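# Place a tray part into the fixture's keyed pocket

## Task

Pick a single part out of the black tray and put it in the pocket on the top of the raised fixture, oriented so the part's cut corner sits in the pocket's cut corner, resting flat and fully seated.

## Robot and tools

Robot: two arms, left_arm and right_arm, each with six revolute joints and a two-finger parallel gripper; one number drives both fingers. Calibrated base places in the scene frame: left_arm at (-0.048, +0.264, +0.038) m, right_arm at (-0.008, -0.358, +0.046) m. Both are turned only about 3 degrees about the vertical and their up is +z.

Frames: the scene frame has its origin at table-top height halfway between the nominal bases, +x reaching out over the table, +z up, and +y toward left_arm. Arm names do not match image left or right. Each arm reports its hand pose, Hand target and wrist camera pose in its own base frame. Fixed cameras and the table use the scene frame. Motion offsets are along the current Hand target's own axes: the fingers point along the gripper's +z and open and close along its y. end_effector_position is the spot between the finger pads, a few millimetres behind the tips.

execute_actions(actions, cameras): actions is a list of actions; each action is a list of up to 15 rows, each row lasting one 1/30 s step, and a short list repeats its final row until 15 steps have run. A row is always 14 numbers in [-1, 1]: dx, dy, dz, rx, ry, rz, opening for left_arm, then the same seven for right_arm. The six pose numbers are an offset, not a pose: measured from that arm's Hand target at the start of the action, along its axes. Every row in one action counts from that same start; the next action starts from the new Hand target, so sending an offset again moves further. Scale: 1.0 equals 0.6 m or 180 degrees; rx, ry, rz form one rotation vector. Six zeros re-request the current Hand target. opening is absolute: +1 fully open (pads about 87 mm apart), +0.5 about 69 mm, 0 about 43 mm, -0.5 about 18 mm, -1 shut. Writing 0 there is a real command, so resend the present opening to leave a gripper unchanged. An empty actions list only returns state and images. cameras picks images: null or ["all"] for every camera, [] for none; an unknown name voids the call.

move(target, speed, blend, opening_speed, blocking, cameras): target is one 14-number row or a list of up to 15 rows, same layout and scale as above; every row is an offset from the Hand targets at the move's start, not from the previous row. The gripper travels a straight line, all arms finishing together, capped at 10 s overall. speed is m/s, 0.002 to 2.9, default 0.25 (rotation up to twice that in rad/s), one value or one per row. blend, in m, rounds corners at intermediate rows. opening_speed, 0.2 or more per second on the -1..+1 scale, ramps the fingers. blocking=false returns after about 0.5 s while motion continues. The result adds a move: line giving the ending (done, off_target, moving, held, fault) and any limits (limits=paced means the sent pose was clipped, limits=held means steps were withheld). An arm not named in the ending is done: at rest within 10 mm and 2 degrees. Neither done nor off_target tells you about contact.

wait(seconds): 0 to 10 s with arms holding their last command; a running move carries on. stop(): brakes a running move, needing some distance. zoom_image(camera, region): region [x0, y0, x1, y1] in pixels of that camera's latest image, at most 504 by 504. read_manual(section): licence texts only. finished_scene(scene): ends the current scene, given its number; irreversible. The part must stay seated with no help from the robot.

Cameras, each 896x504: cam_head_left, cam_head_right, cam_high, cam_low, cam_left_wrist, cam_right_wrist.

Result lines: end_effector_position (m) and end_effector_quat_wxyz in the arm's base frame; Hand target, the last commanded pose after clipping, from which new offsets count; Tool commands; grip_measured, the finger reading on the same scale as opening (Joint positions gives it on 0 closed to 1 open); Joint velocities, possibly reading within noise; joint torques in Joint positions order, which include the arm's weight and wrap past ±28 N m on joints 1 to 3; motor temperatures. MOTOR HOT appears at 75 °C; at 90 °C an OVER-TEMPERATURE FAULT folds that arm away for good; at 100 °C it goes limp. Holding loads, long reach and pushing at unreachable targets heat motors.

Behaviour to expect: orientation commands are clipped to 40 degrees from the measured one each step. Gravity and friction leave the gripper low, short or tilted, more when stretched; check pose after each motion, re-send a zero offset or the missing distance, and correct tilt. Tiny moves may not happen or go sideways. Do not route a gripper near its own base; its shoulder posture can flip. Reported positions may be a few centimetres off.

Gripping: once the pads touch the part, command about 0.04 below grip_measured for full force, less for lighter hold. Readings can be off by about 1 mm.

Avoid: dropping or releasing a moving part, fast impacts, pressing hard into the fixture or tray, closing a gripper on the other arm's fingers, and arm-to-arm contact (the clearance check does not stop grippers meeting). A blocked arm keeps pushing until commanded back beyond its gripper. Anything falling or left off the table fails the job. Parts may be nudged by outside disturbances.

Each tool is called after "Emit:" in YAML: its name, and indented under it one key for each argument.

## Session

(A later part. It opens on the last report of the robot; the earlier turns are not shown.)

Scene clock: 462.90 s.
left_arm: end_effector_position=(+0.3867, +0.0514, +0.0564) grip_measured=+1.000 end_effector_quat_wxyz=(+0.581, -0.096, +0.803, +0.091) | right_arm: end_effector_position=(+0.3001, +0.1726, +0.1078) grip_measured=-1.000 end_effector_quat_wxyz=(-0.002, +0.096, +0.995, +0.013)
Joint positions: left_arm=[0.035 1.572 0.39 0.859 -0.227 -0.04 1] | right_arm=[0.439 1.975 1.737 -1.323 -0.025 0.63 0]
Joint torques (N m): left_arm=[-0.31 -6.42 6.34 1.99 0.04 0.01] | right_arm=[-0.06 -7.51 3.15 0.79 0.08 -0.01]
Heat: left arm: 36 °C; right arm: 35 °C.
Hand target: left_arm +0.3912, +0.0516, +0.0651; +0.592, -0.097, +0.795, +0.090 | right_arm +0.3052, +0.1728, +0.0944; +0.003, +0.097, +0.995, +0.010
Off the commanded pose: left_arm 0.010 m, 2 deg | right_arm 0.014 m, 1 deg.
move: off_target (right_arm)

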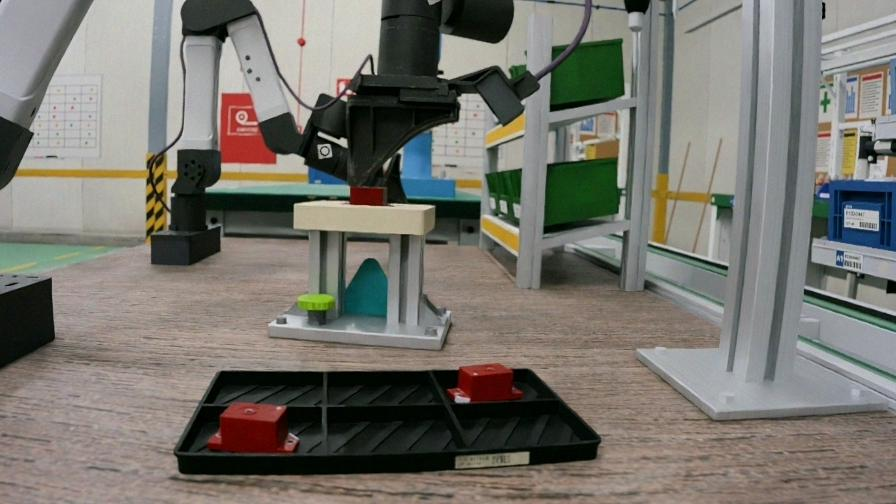

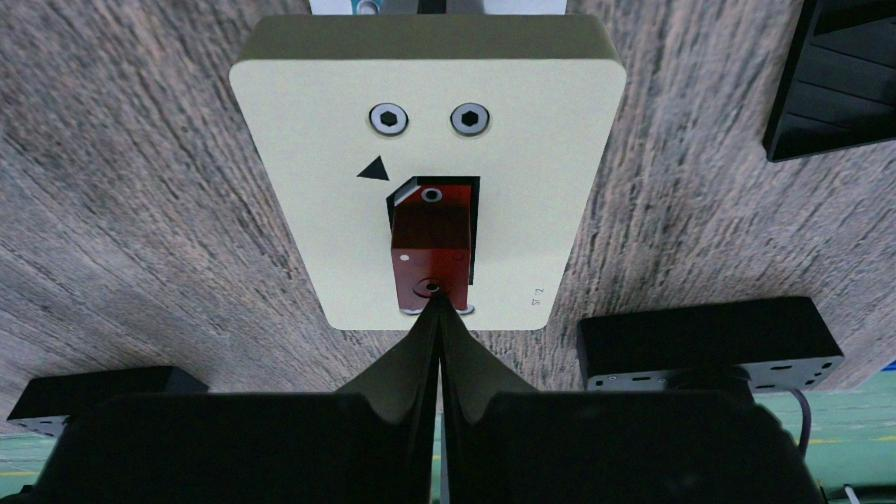

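Emit:
move:
  target: [0,0,0,0,0,0,1,0,0,0.013,0,0,0,-1]
  speed: 0.02
  cameras: ["cam_low","cam_right_wrist"]

Emit:
zoom_image:
  camera: "cam_low"
  region: [325, 180, 410, 215]

Emit:
zoom_image:
  camera: "cam_right_wrist"
  region: [340, 150, 540, 430]

Scene clock: 469.57 s.
left_arm: end_effector_position=(+0.3867, +0.0514, +0.0564) grip_measured=+1.000 end_effector_quat_wxyz=(+0.581, -0.096, +0.803, +0.091) | right_arm: end_effector_position=(+0.3000, +0.1726, +0.1071) grip_measured=-1.000 end_effector_quat_wxyz=(+0.004, +0.095, +0.995, +0.017)
Joint positions: left_arm=[0.035 1.572 0.39 0.859 -0.227 -0.04 1] | right_arm=[0.439 1.961 1.717 -1.303 -0.025 0.63 0]
Joint torques (N m): left_arm=[-0.31 -6.42 6.34 1.99 0.03 0.01] | right_arm=[-0.03 -6.15 2.44 0.92 0.08 -0.01]
Heat: left arm: 36 °C; right arm: 34 °C.
Hand target: left_arm +0.3912, +0.0516, +0.0651; +0.592, -0.097, +0.795, +0.090 | right_arm +0.3053, +0.1729, +0.0864; +0.003, +0.097, +0.995, +0.010
Off the commanded pose: left_arm 0.010 m, 2 deg | right_arm 0.021 m, 1 deg.
move: off_target (right_arm)

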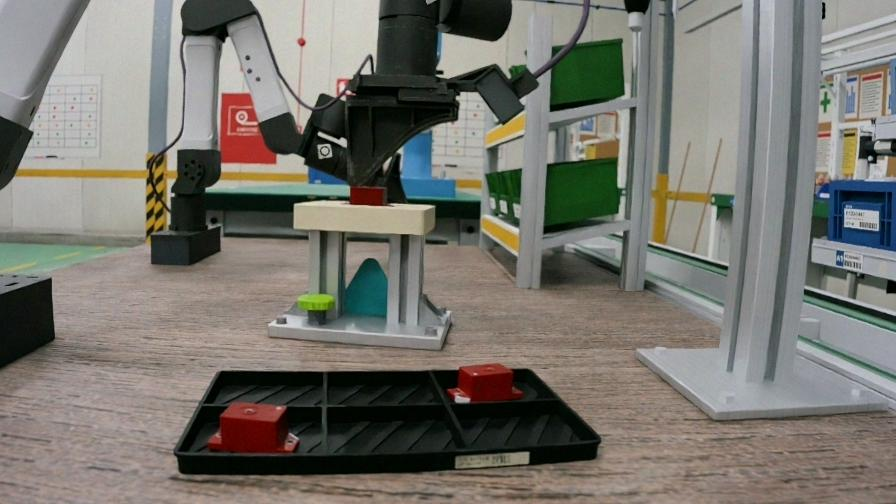

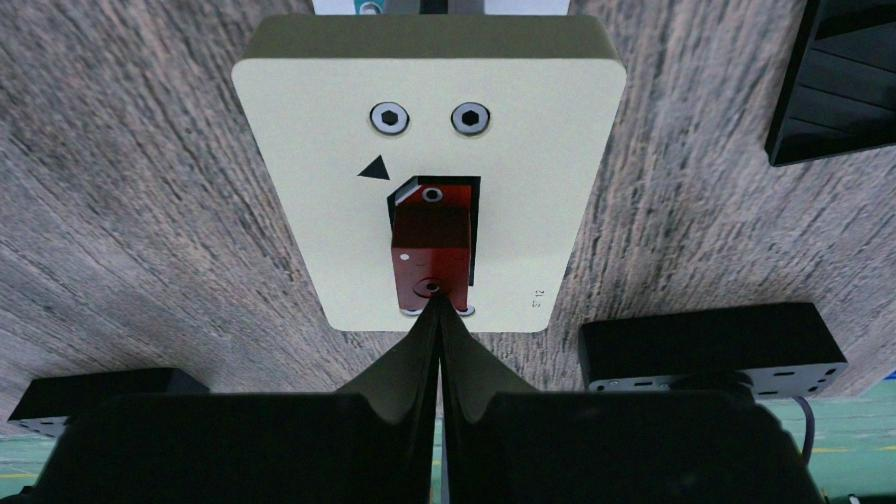

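Scaled by 5.929 (camera's finer frame: 1280x720).

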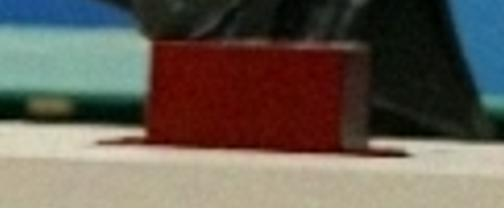

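Scaled by 1.800 (camera's finer frame: 1280x720).

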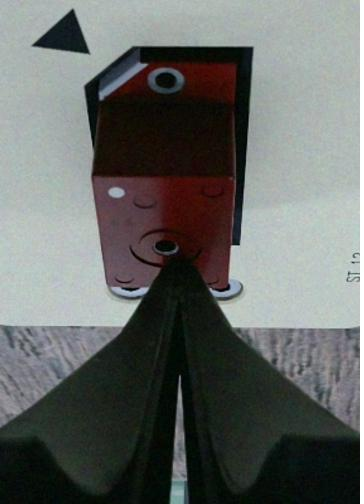

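Emit:
move:
  target:
    - [0,0,0,0,0,0,1,0,0,-0.08,0,0,0,-1]
    - [0,0,0,0,0,0,1,0.05,0,-0.085,0,-0.25,0,0.3]
  speed: [0.1,0.2]

Emit:
zoom_image:
  camera: "cam_right_wrist"
  region: [360, 140, 520, 380]

Emit:
zoom_image:
  camera: "cam_high"
  region: [525, 260, 575, 310]

Emit:
zoom_image:
  camera: "cam_low"
  region: [325, 180, 410, 215]

Scene clock: 502.97 s.
left_arm: end_effector_position=(+0.3867, +0.0514, +0.0564) grip_measured=+1.000 end_effector_quat_wxyz=(+0.581, -0.096, +0.803, +0.091) | right_arm: end_effector_position=(+0.2754, +0.1766, +0.1331) grip_measured=+0.300 end_effector_quat_wxyz=(+0.374, +0.087, +0.923, -0.037)
Joint positions: left_arm=[0.035 1.572 0.39 0.859 -0.227 -0.04 1] | right_arm=[0.81 1.429 1.105 -0.766 0.626 0.84 0.65]
Joint torques (N m): left_arm=[-0.31 -6.41 6.35 1.99 0.04 0.01] | right_arm=[0.64 -6.75 5.31 1.15 0.39 0.06]
Heat: left arm: 37 °C; right arm: 34 °C.
Hand target: left_arm +0.3912, +0.0516, +0.0651; +0.592, -0.097, +0.795, +0.090 | right_arm +0.2754, +0.1776, +0.1373; +0.384, +0.094, +0.918, -0.028
Off the commanded pose: left_arm 0.010 m, 2 deg | right_arm 0.004 m, 2 deg.
move: done

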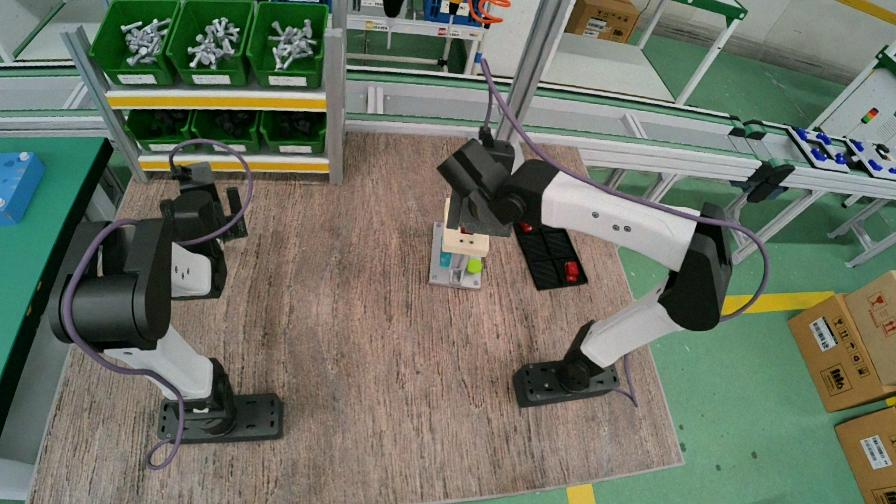

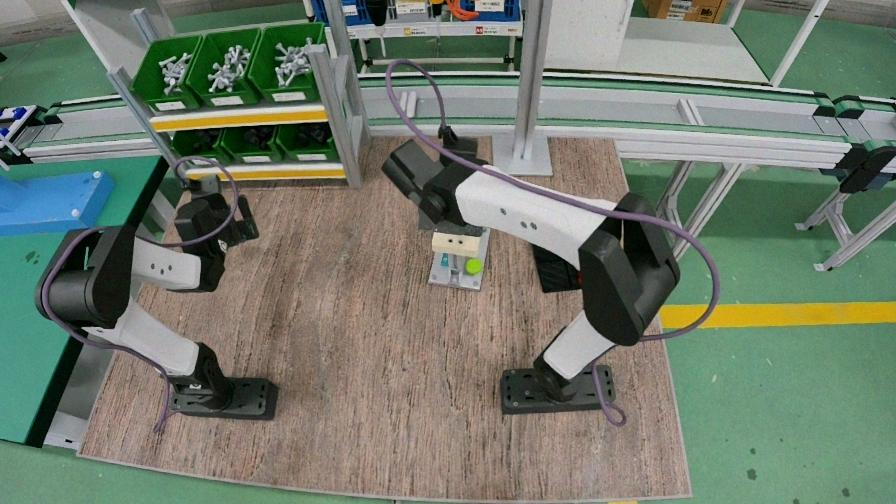

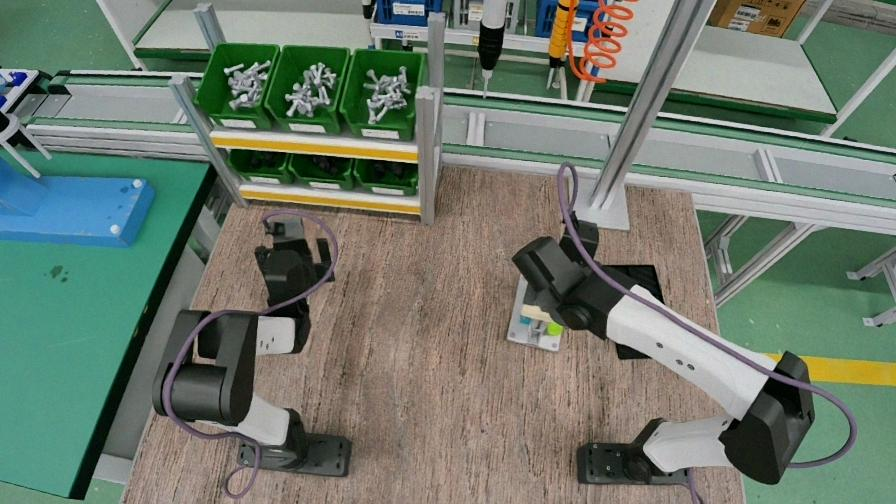

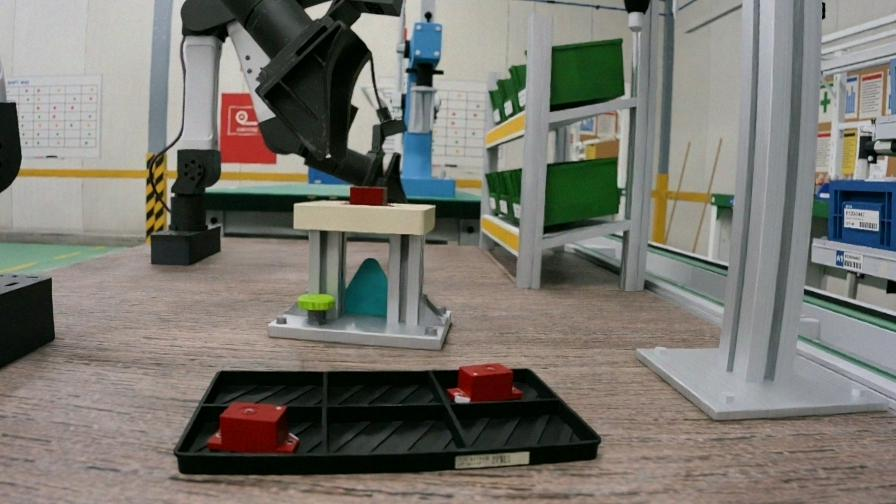

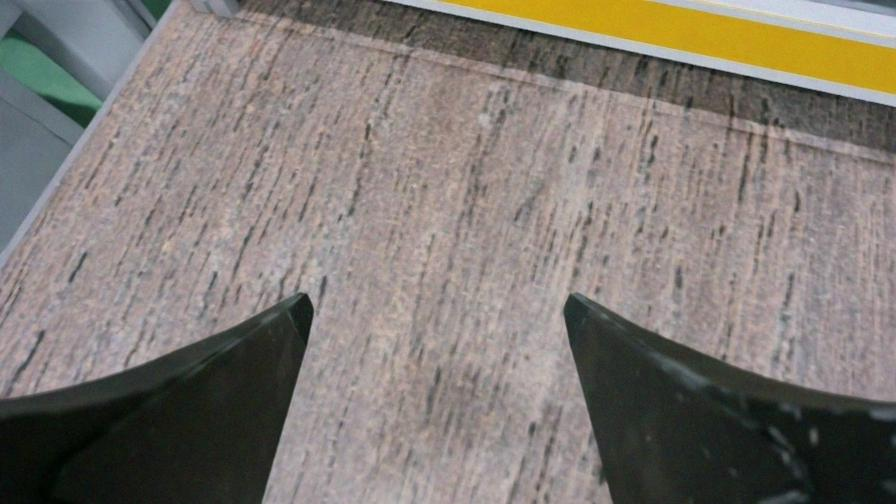

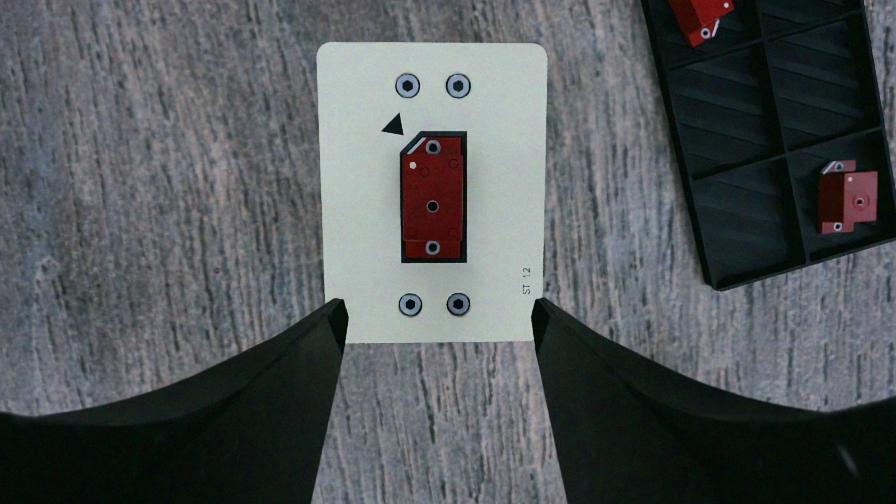

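Scaled by 2.100 (camera's finer frame: 1280x720).

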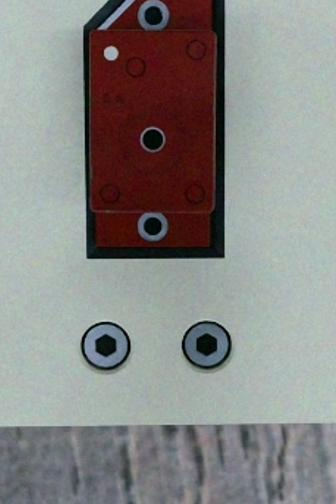

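Scaled by 10.080 (camera's finer frame: 1280x720).

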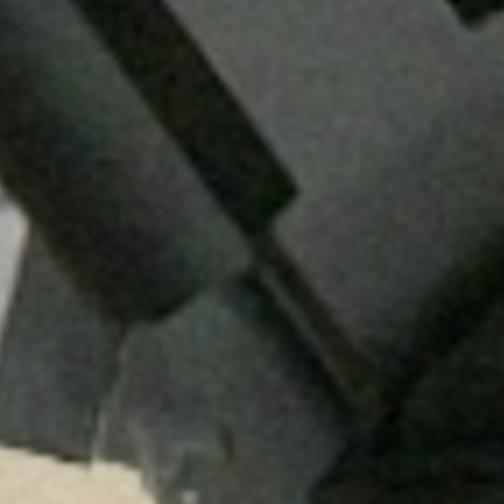

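Scaled by 5.929 (camera's finer frame: 1280x720).

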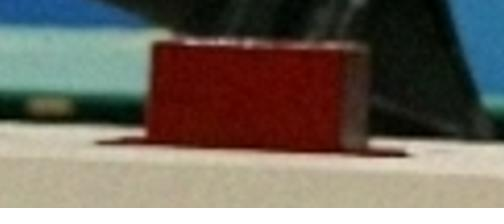

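Emit:
zoom_image:
  camera: "cam_right_wrist"
  region: [385, 115, 485, 275]

Scaled by 3.150 (camera's finer frame: 1280x720).

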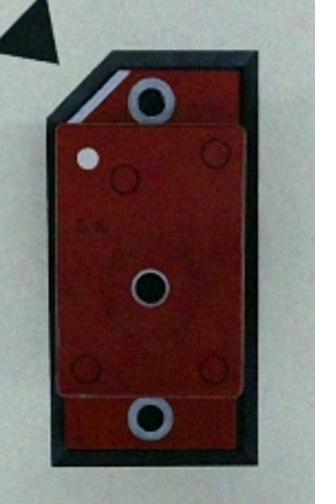

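Emit:
zoom_image:
  camera: "cam_right_wrist"
  region: [395, 122, 475, 172]

Emit:
zoom_image:
  camera: "cam_right_wrist"
  region: [395, 222, 475, 272]

Scaled by 6.300 (camera's finer frame: 1280x720).

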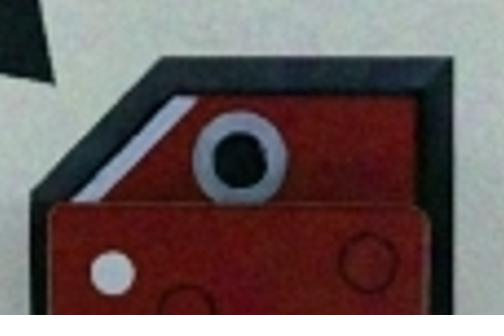

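Scaled by 6.300 (camera's finer frame: 1280x720).

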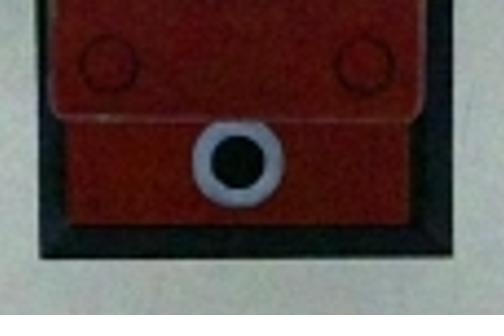

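Emit:
zoom_image:
  camera: "cam_low"
  region: [335, 195, 365, 212]

Emit:
zoom_image:
  camera: "cam_low"
  region: [375, 195, 405, 212]

Scaled by 16.800 (camera's finer frame: 1280x720).

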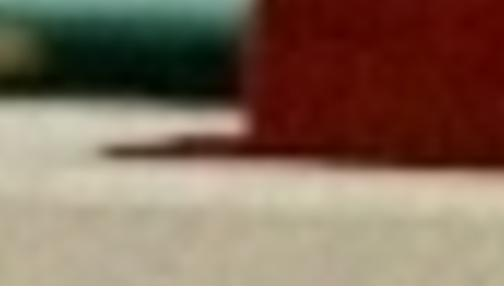

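Scaled by 16.800 (camera's finer frame: 1280x720).

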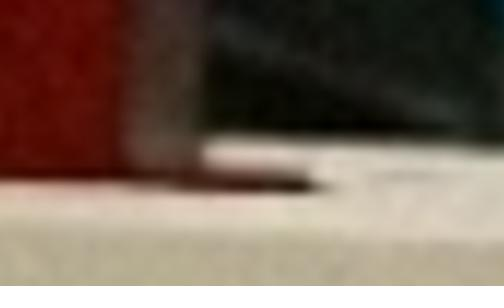

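Emit:
move:
  target: [0,0,0,0,0,0,1,-0.0265,0.0045,0.0312,0,0.25,0,-0.1]
  speed: 0.25
  cameras: ["cam_low","cam_high","cam_right_wrist"]

Emit:
zoom_image:
  camera: "cam_high"
  region: [525, 260, 575, 310]

Emit:
zoom_image:
  camera: "cam_right_wrist"
  region: [340, 150, 540, 430]

Scene clock: 597.50 s.
left_arm: end_effector_position=(+0.3867, +0.0514, +0.0564) grip_measured=+1.000 end_effector_quat_wxyz=(+0.581, -0.096, +0.803, +0.091) | right_arm: end_effector_position=(+0.2959, +0.1729, +0.1296) grip_measured=-0.100 end_effector_quat_wxyz=(-0.001, +0.098, +0.995, +0.001)
Joint positions: left_arm=[0.035 1.572 0.39 0.859 -0.227 -0.04 1] | right_arm=[0.454 1.975 1.825 -1.422 -0.003 0.649 0.45]
Joint torques (N m): left_arm=[-0.31 -6.43 6.35 1.99 0.04 0.01] | right_arm=[-0.29 -8.29 7.87 0.16 -0.13 -0.08]
Motor temperatures (°C): left_arm=[18 27 26 37 18 18 18] | right_arm=[20 32 26 27 20 19 18]
Heat: left arm: 37 °C; right arm: 32 °C.
Hand target: left_arm +0.3912, +0.0516, +0.0651; +0.592, -0.097, +0.795, +0.090 | right_arm +0.2999, +0.1756, +0.1355; +0.003, +0.097, +0.995, +0.010
Off the commanded pose: left_arm 0.010 m, 2 deg | right_arm 0.008 m, 1 deg.
move: done
Images, in order (width x height): cam_high 896x504, cam_low 896x504, cam_right_wrist 896x504.

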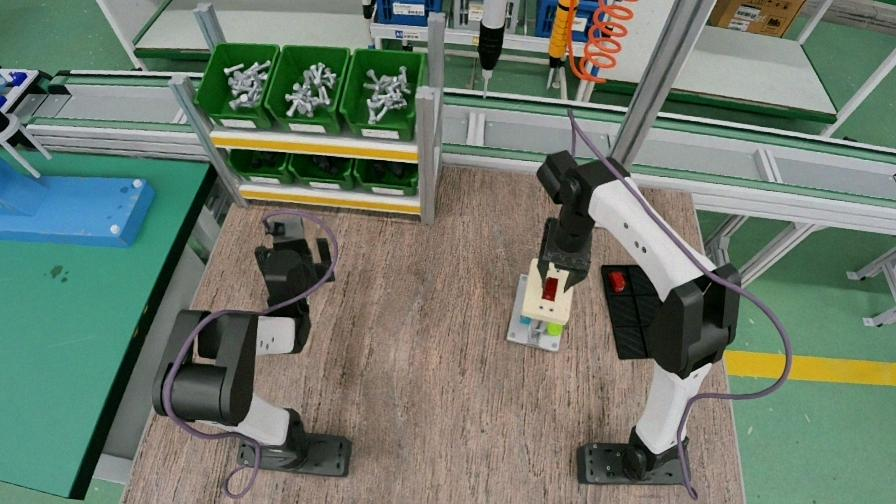

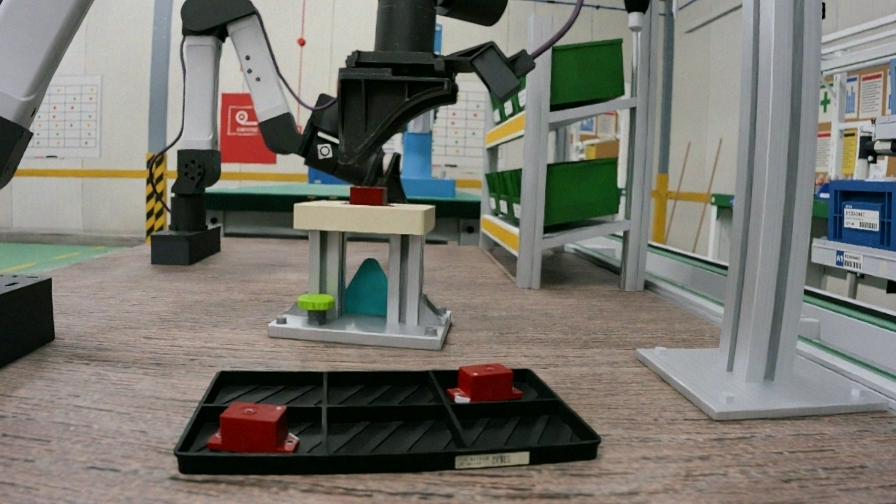

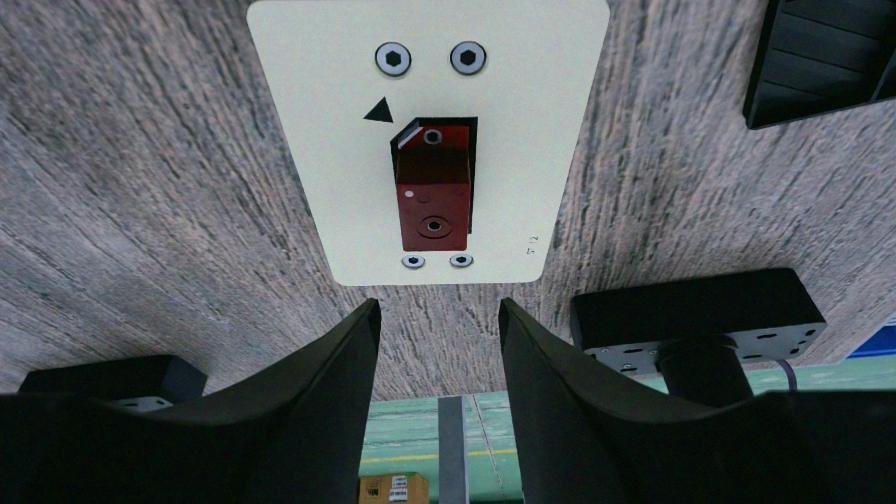

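Scaled by 10.080 (camera's finer frame: 1280x720).

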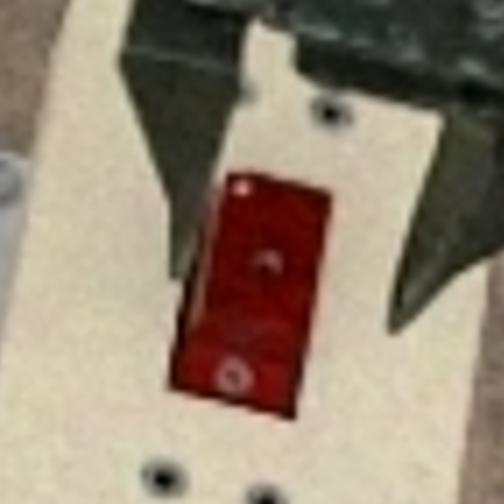

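Scaled by 1.800 (camera's finer frame: 1280x720).

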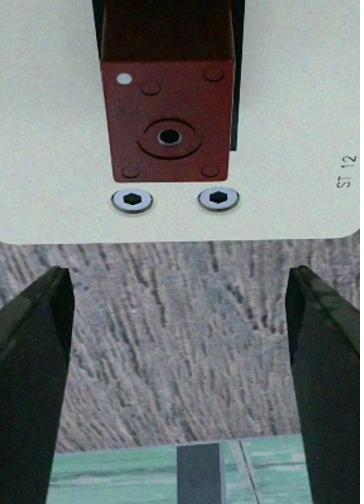

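Emit:
move:
  target:
    - [0,0,0,0,0,0,1,0,0.005,0.055,0,0,0,-0.1]
    - [0,0,0,0,0,0,1,0,0.005,0.068,0,0,0,-0.1]
  speed: [0.12,0.04]
  cameras: ["cam_low","cam_high","cam_right_wrist"]

Emit:
zoom_image:
  camera: "cam_right_wrist"
  region: [340, 120, 540, 400]

Scene clock: 610.33 s.
left_arm: end_effector_position=(+0.3867, +0.0514, +0.0564) grip_measured=+1.000 end_effector_quat_wxyz=(+0.581, -0.096, +0.803, +0.091) | right_arm: end_effector_position=(+0.3025, +0.1762, +0.0981) grip_measured=-0.100 end_effector_quat_wxyz=(+0.007, +0.097, +0.995, +0.006)
Joint positions: left_arm=[0.035 1.572 0.39 0.859 -0.227 -0.04 1] | right_arm=[0.454 1.981 1.712 -1.282 -0.003 0.649 0.45]
Joint torques (N m): left_arm=[-0.31 -6.43 6.34 1.99 0.04 0.01] | right_arm=[0.44 -8.51 4.83 0.37 -0.13 0.01]
Heat: left arm: 37 °C; right arm: 32 °C.
Hand target: left_arm +0.3912, +0.0516, +0.0651; +0.592, -0.097, +0.795, +0.090 | right_arm +0.3009, +0.1794, +0.0949; +0.003, +0.097, +0.995, +0.010
Off the commanded pose: left_arm 0.010 m, 2 deg | right_arm 0.005 m, 1 deg.
move: done
Images, in order (width x height): cam_high 896x504, cam_low 896x504, cam_right_wrist 896x504.

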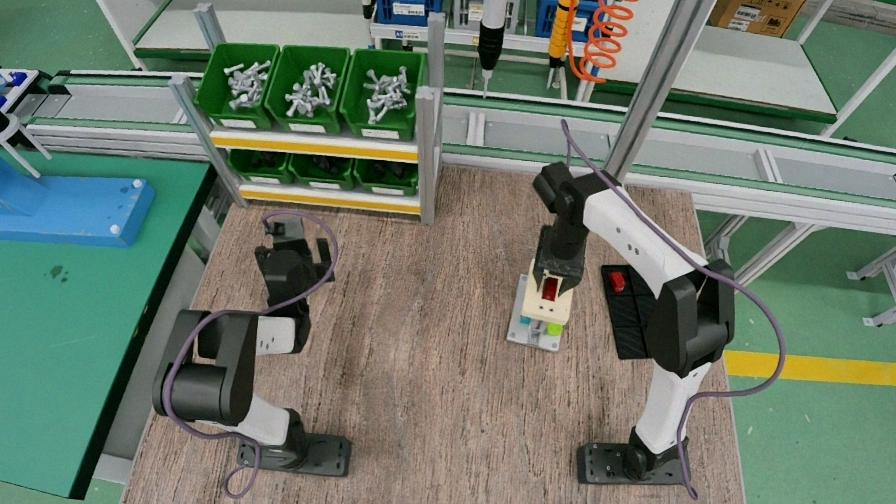

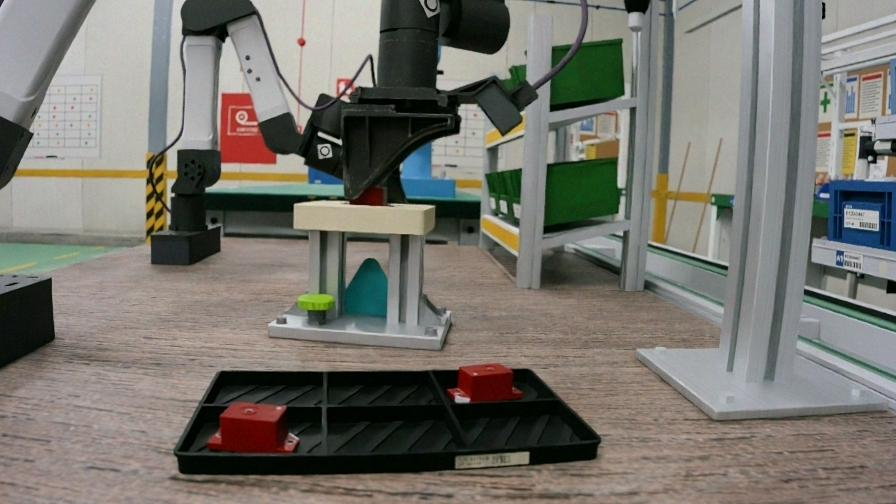

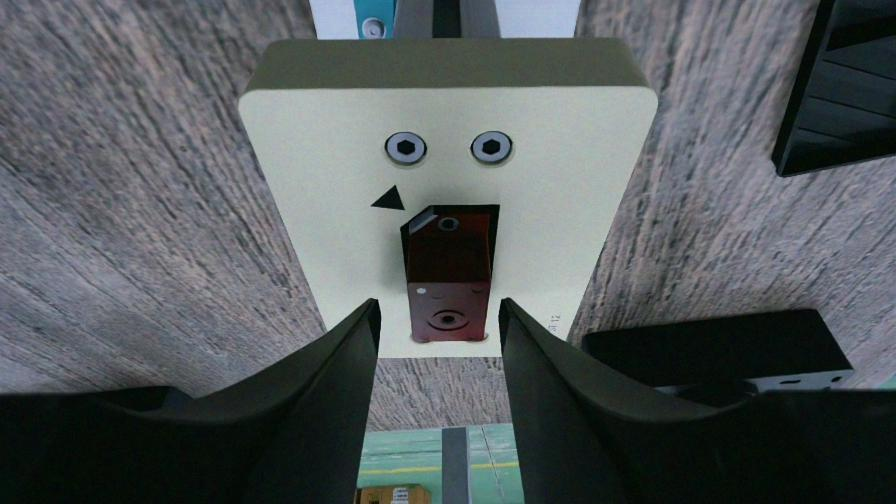

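Scaled by 1.800 (camera's finer frame: 1280x720).

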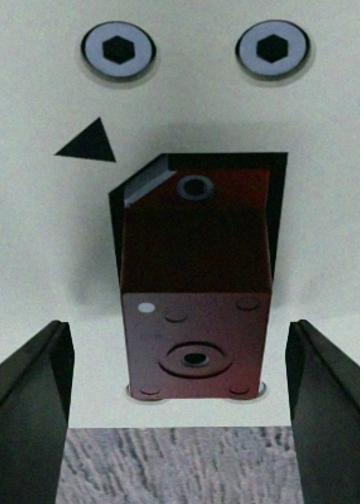

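Emit:
move:
  target:
    - [0,0,0,0,0,0,1,0,-0.0115,0.007,0,0,0,-0.1]
    - [0,0,0,0,0,0,1,0,-0.0115,0.007,0,0,0,-0.3]
  speed: 0.04
  opening_speed: 0.3
  cameras: ["cam_low","cam_high","cam_right_wrist"]

Emit:
zoom_image:
  camera: "cam_right_wrist"
  region: [340, 120, 540, 400]

Scene clock: 618.73 s.
left_arm: end_effector_position=(+0.3867, +0.0514, +0.0564) grip_measured=+1.000 end_effector_quat_wxyz=(+0.581, -0.096, +0.803, +0.091) | right_arm: end_effector_position=(+0.2991, +0.1750, +0.0918) grip_measured=-0.300 end_effector_quat_wxyz=(-0.001, +0.096, +0.995, +0.008)
Joint positions: left_arm=[0.035 1.572 0.39 0.859 -0.227 -0.04 1] | right_arm=[0.45 1.981 1.684 -1.267 -0.015 0.642 0.35]
Joint torques (N m): left_arm=[-0.32 -6.43 6.34 2 0.04 0.01] | right_arm=[-0.51 -9.84 3.97 0.45 -0.01 -0.07]
Heat: left arm: 37 °C; right arm: 32 °C.
Hand target: left_arm +0.3912, +0.0516, +0.0651; +0.592, -0.097, +0.795, +0.090 | right_arm +0.2997, +0.1726, +0.0905; +0.003, +0.097, +0.995, +0.010
Off the commanded pose: left_arm 0.010 m, 2 deg | right_arm 0.003 m, 1 deg.
move: done
Images, in order (width x height): cam_high 896x504, cam_low 896x504, cam_right_wrist 896x504.

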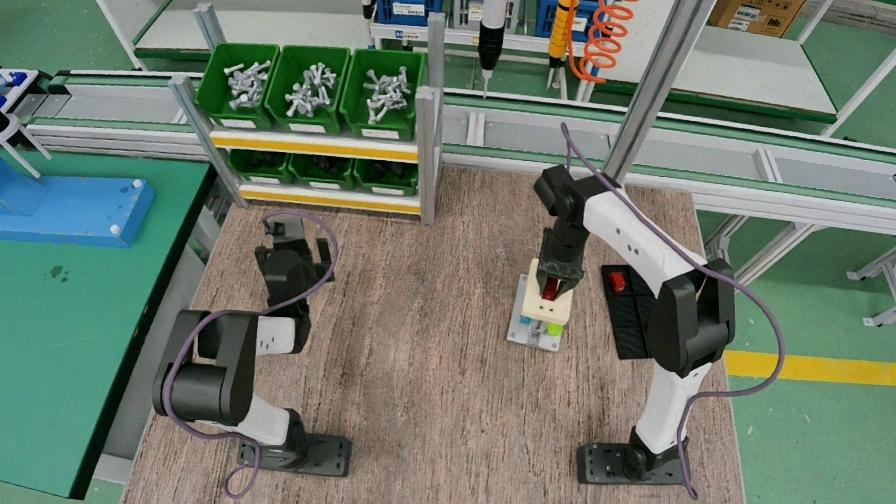

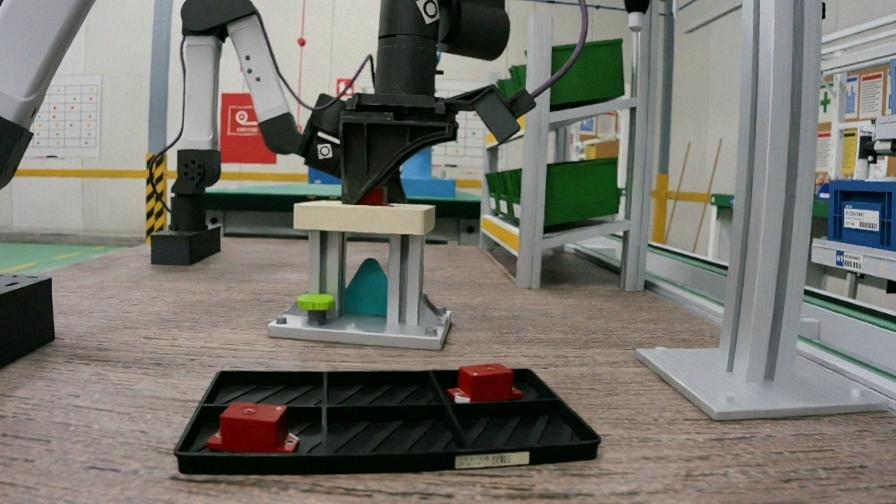

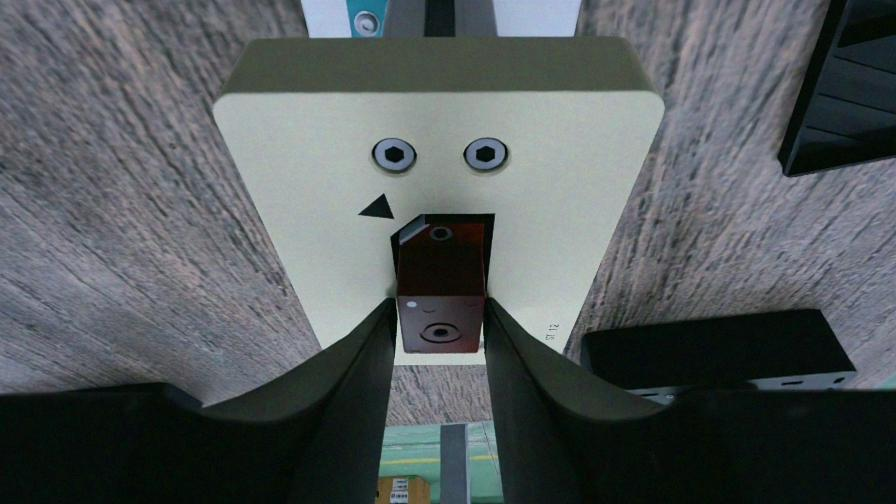

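Scaled by 1.800 (camera's finer frame: 1280x720).

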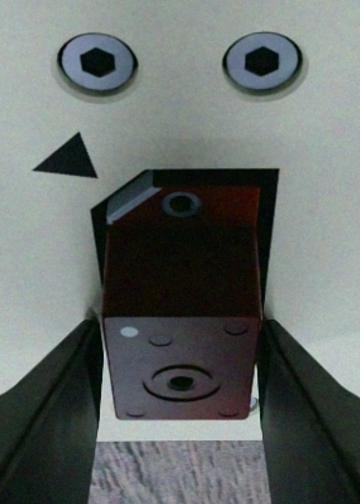

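Emit:
move:
  target:
    - [0,0,0,0,0,0,1,0,0,0.0,0,0,0,-0.48]
    - [0,0,0,0,0,0,1,0,0,0.016,0,0,0,-0.48]
  speed: 0.02
  opening_speed: 0.2
  cameras: ["cam_low","cam_high","cam_right_wrist"]

Emit:
zoom_image:
  camera: "cam_right_wrist"
  region: [340, 120, 540, 400]

Emit:
zoom_image:
  camera: "cam_low"
  region: [325, 180, 410, 215]

Scene clock: 627.40 s.
left_arm: end_effector_position=(+0.3867, +0.0514, +0.0564) grip_measured=+1.000 end_effector_quat_wxyz=(+0.581, -0.096, +0.803, +0.091) | right_arm: end_effector_position=(+0.2984, +0.1756, +0.0910) grip_measured=-0.427 end_effector_quat_wxyz=(+0.003, +0.095, +0.995, +0.014)
Joint positions: left_arm=[0.035 1.572 0.39 0.859 -0.227 -0.04 1] | right_arm=[0.45 1.967 1.661 -1.245 -0.02 0.64 0.286]
Joint torques (N m): left_arm=[-0.31 -6.43 6.34 2 0.04 0.01] | right_arm=[-0.46 -8.13 3.17 0.63 0.04 -0.05]
Heat: left arm: 37 °C; right arm: 33 °C.
Hand target: left_arm +0.3912, +0.0516, +0.0651; +0.592, -0.097, +0.795, +0.090 | right_arm +0.2996, +0.1728, +0.0808; +0.003, +0.097, +0.995, +0.010
Off the commanded pose: left_arm 0.010 m, 2 deg | right_arm 0.011 m, 0 deg.
move: off_target (right_arm)
Images, in order (width x height): cam_high 896x504, cam_low 896x504, cam_right_wrist 896x504.

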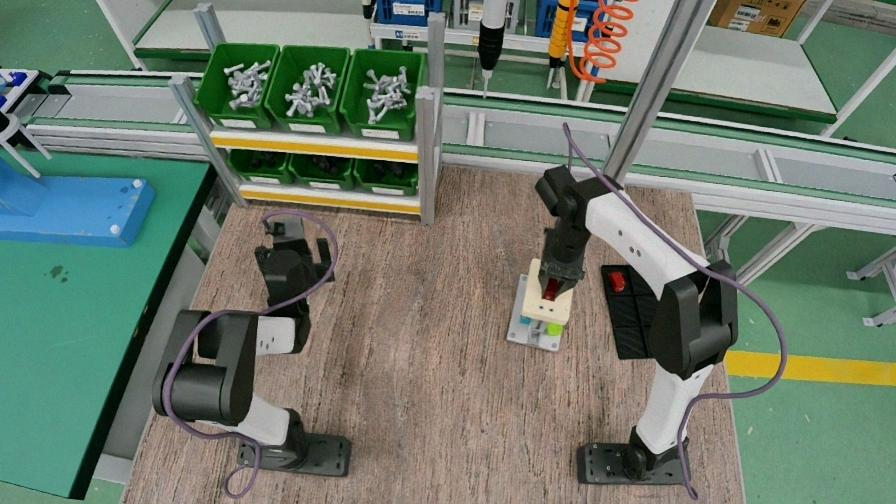

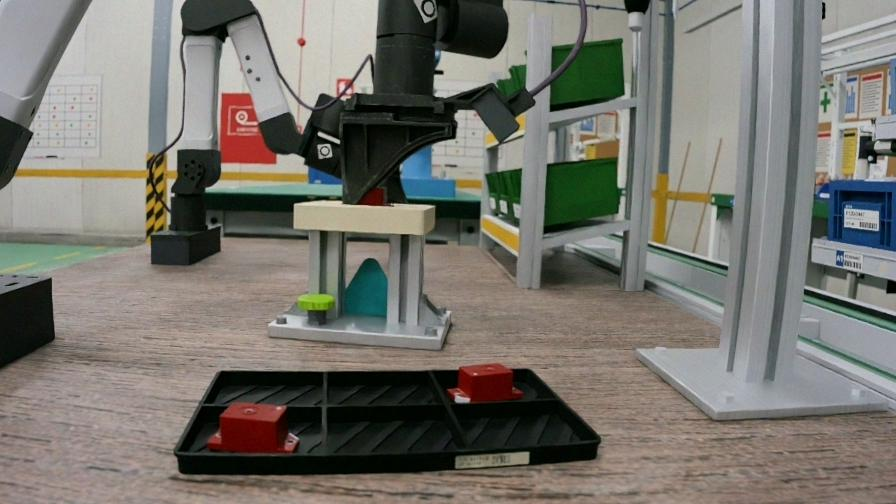

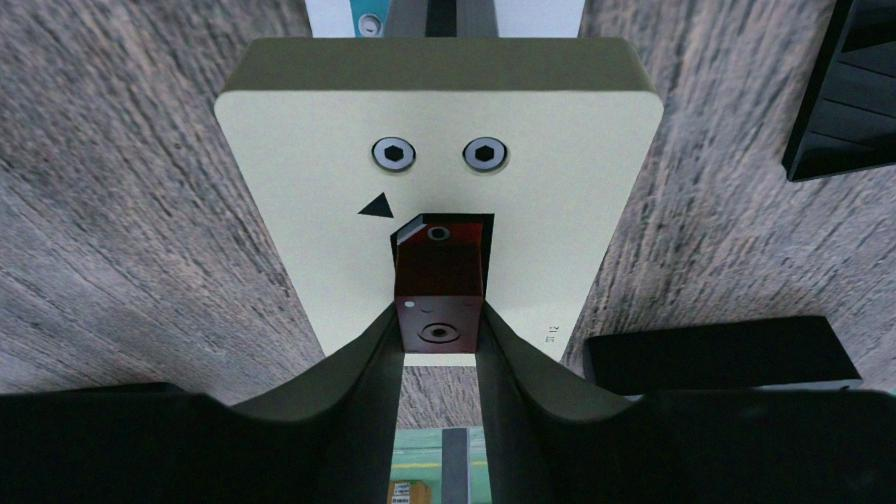

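Scaled by 1.800 (camera's finer frame: 1280x720).

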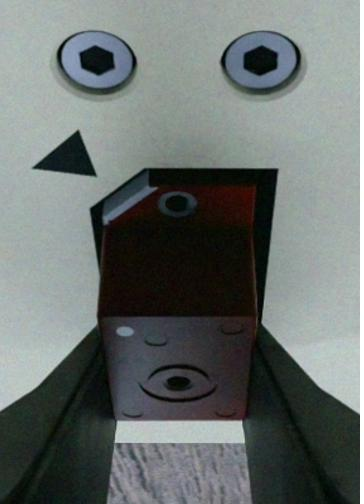

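Scaled by 5.929 (camera's finer frame: 1280x720).

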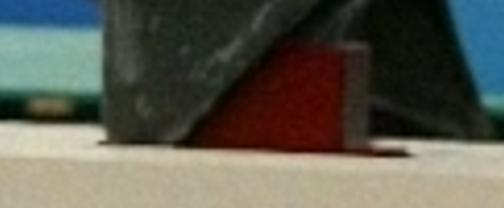

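Emit:
move:
  target: [0,0,0,0,0,0,1,0,-0.006,0,0,0,0,-0.48]
  speed: 0.01
  cameras: ["cam_low","cam_right_wrist"]

Emit:
zoom_image:
  camera: "cam_right_wrist"
  region: [340, 120, 540, 400]

Emit:
zoom_image:
  camera: "cam_low"
  region: [325, 180, 410, 215]

Scene clock: 634.57 s.
left_arm: end_effector_position=(+0.3867, +0.0514, +0.0564) grip_measured=+1.000 end_effector_quat_wxyz=(+0.581, -0.096, +0.803, +0.091) | right_arm: end_effector_position=(+0.2991, +0.1742, +0.0911) grip_measured=-0.427 end_effector_quat_wxyz=(+0.005, +0.096, +0.995, +0.018)
Joint positions: left_arm=[0.035 1.572 0.39 0.859 -0.227 -0.04 1] | right_arm=[0.443 1.958 1.65 -1.235 -0.025 0.636 0.286]
Joint torques (N m): left_arm=[-0.32 -6.42 6.34 1.99 0.04 0.01] | right_arm=[-0.57 -8.08 3.12 0.57 0.08 -0.07]
Heat: left arm: 37 °C; right arm: 34 °C.
Hand target: left_arm +0.3912, +0.0516, +0.0651; +0.592, -0.097, +0.795, +0.090 | right_arm +0.2990, +0.1694, +0.0808; +0.003, +0.097, +0.995, +0.010
Off the commanded pose: left_arm 0.010 m, 2 deg | right_arm 0.011 m, 1 deg.
move: off_target (right_arm)

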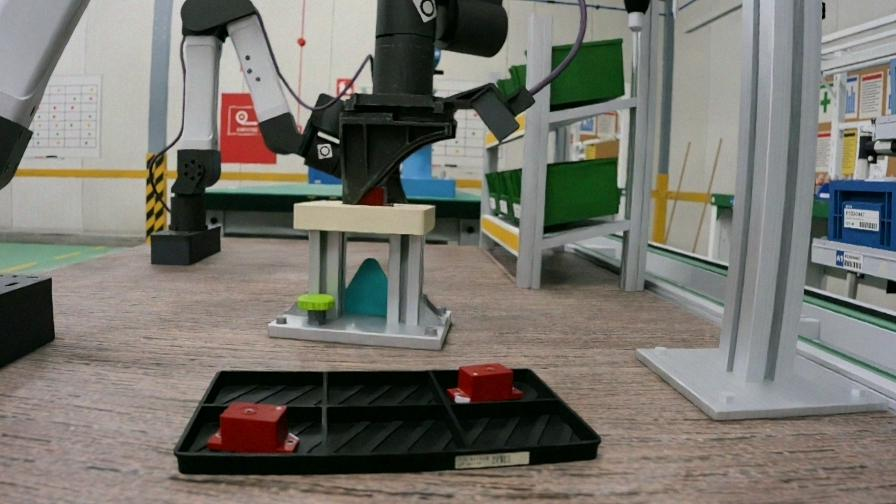

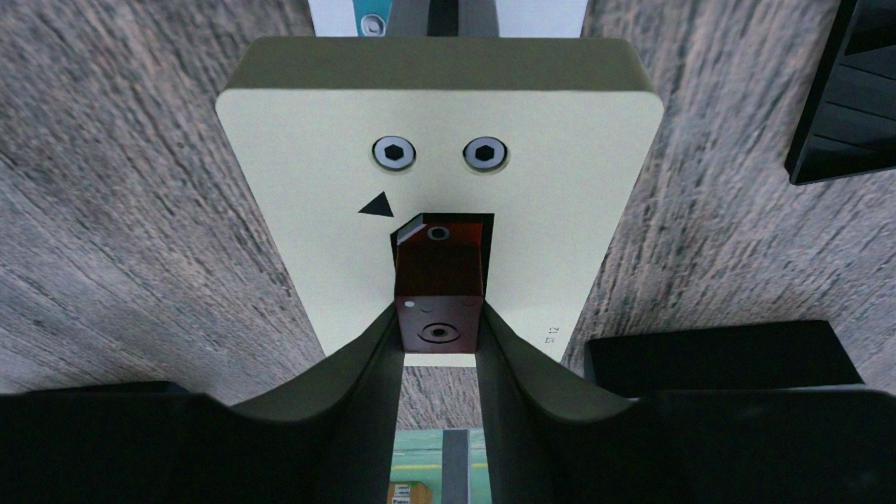

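Scaled by 1.800 (camera's finer frame: 1280x720).

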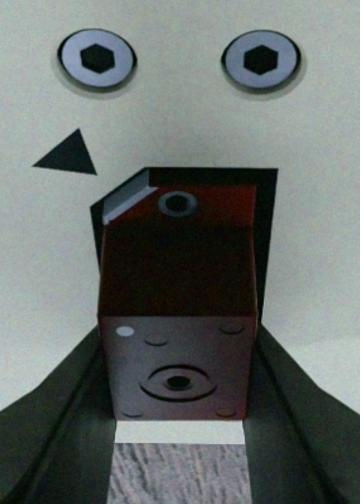

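Scaled by 5.929 (camera's finer frame: 1280x720).

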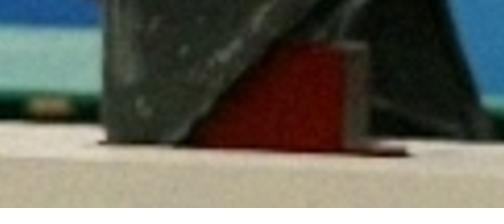

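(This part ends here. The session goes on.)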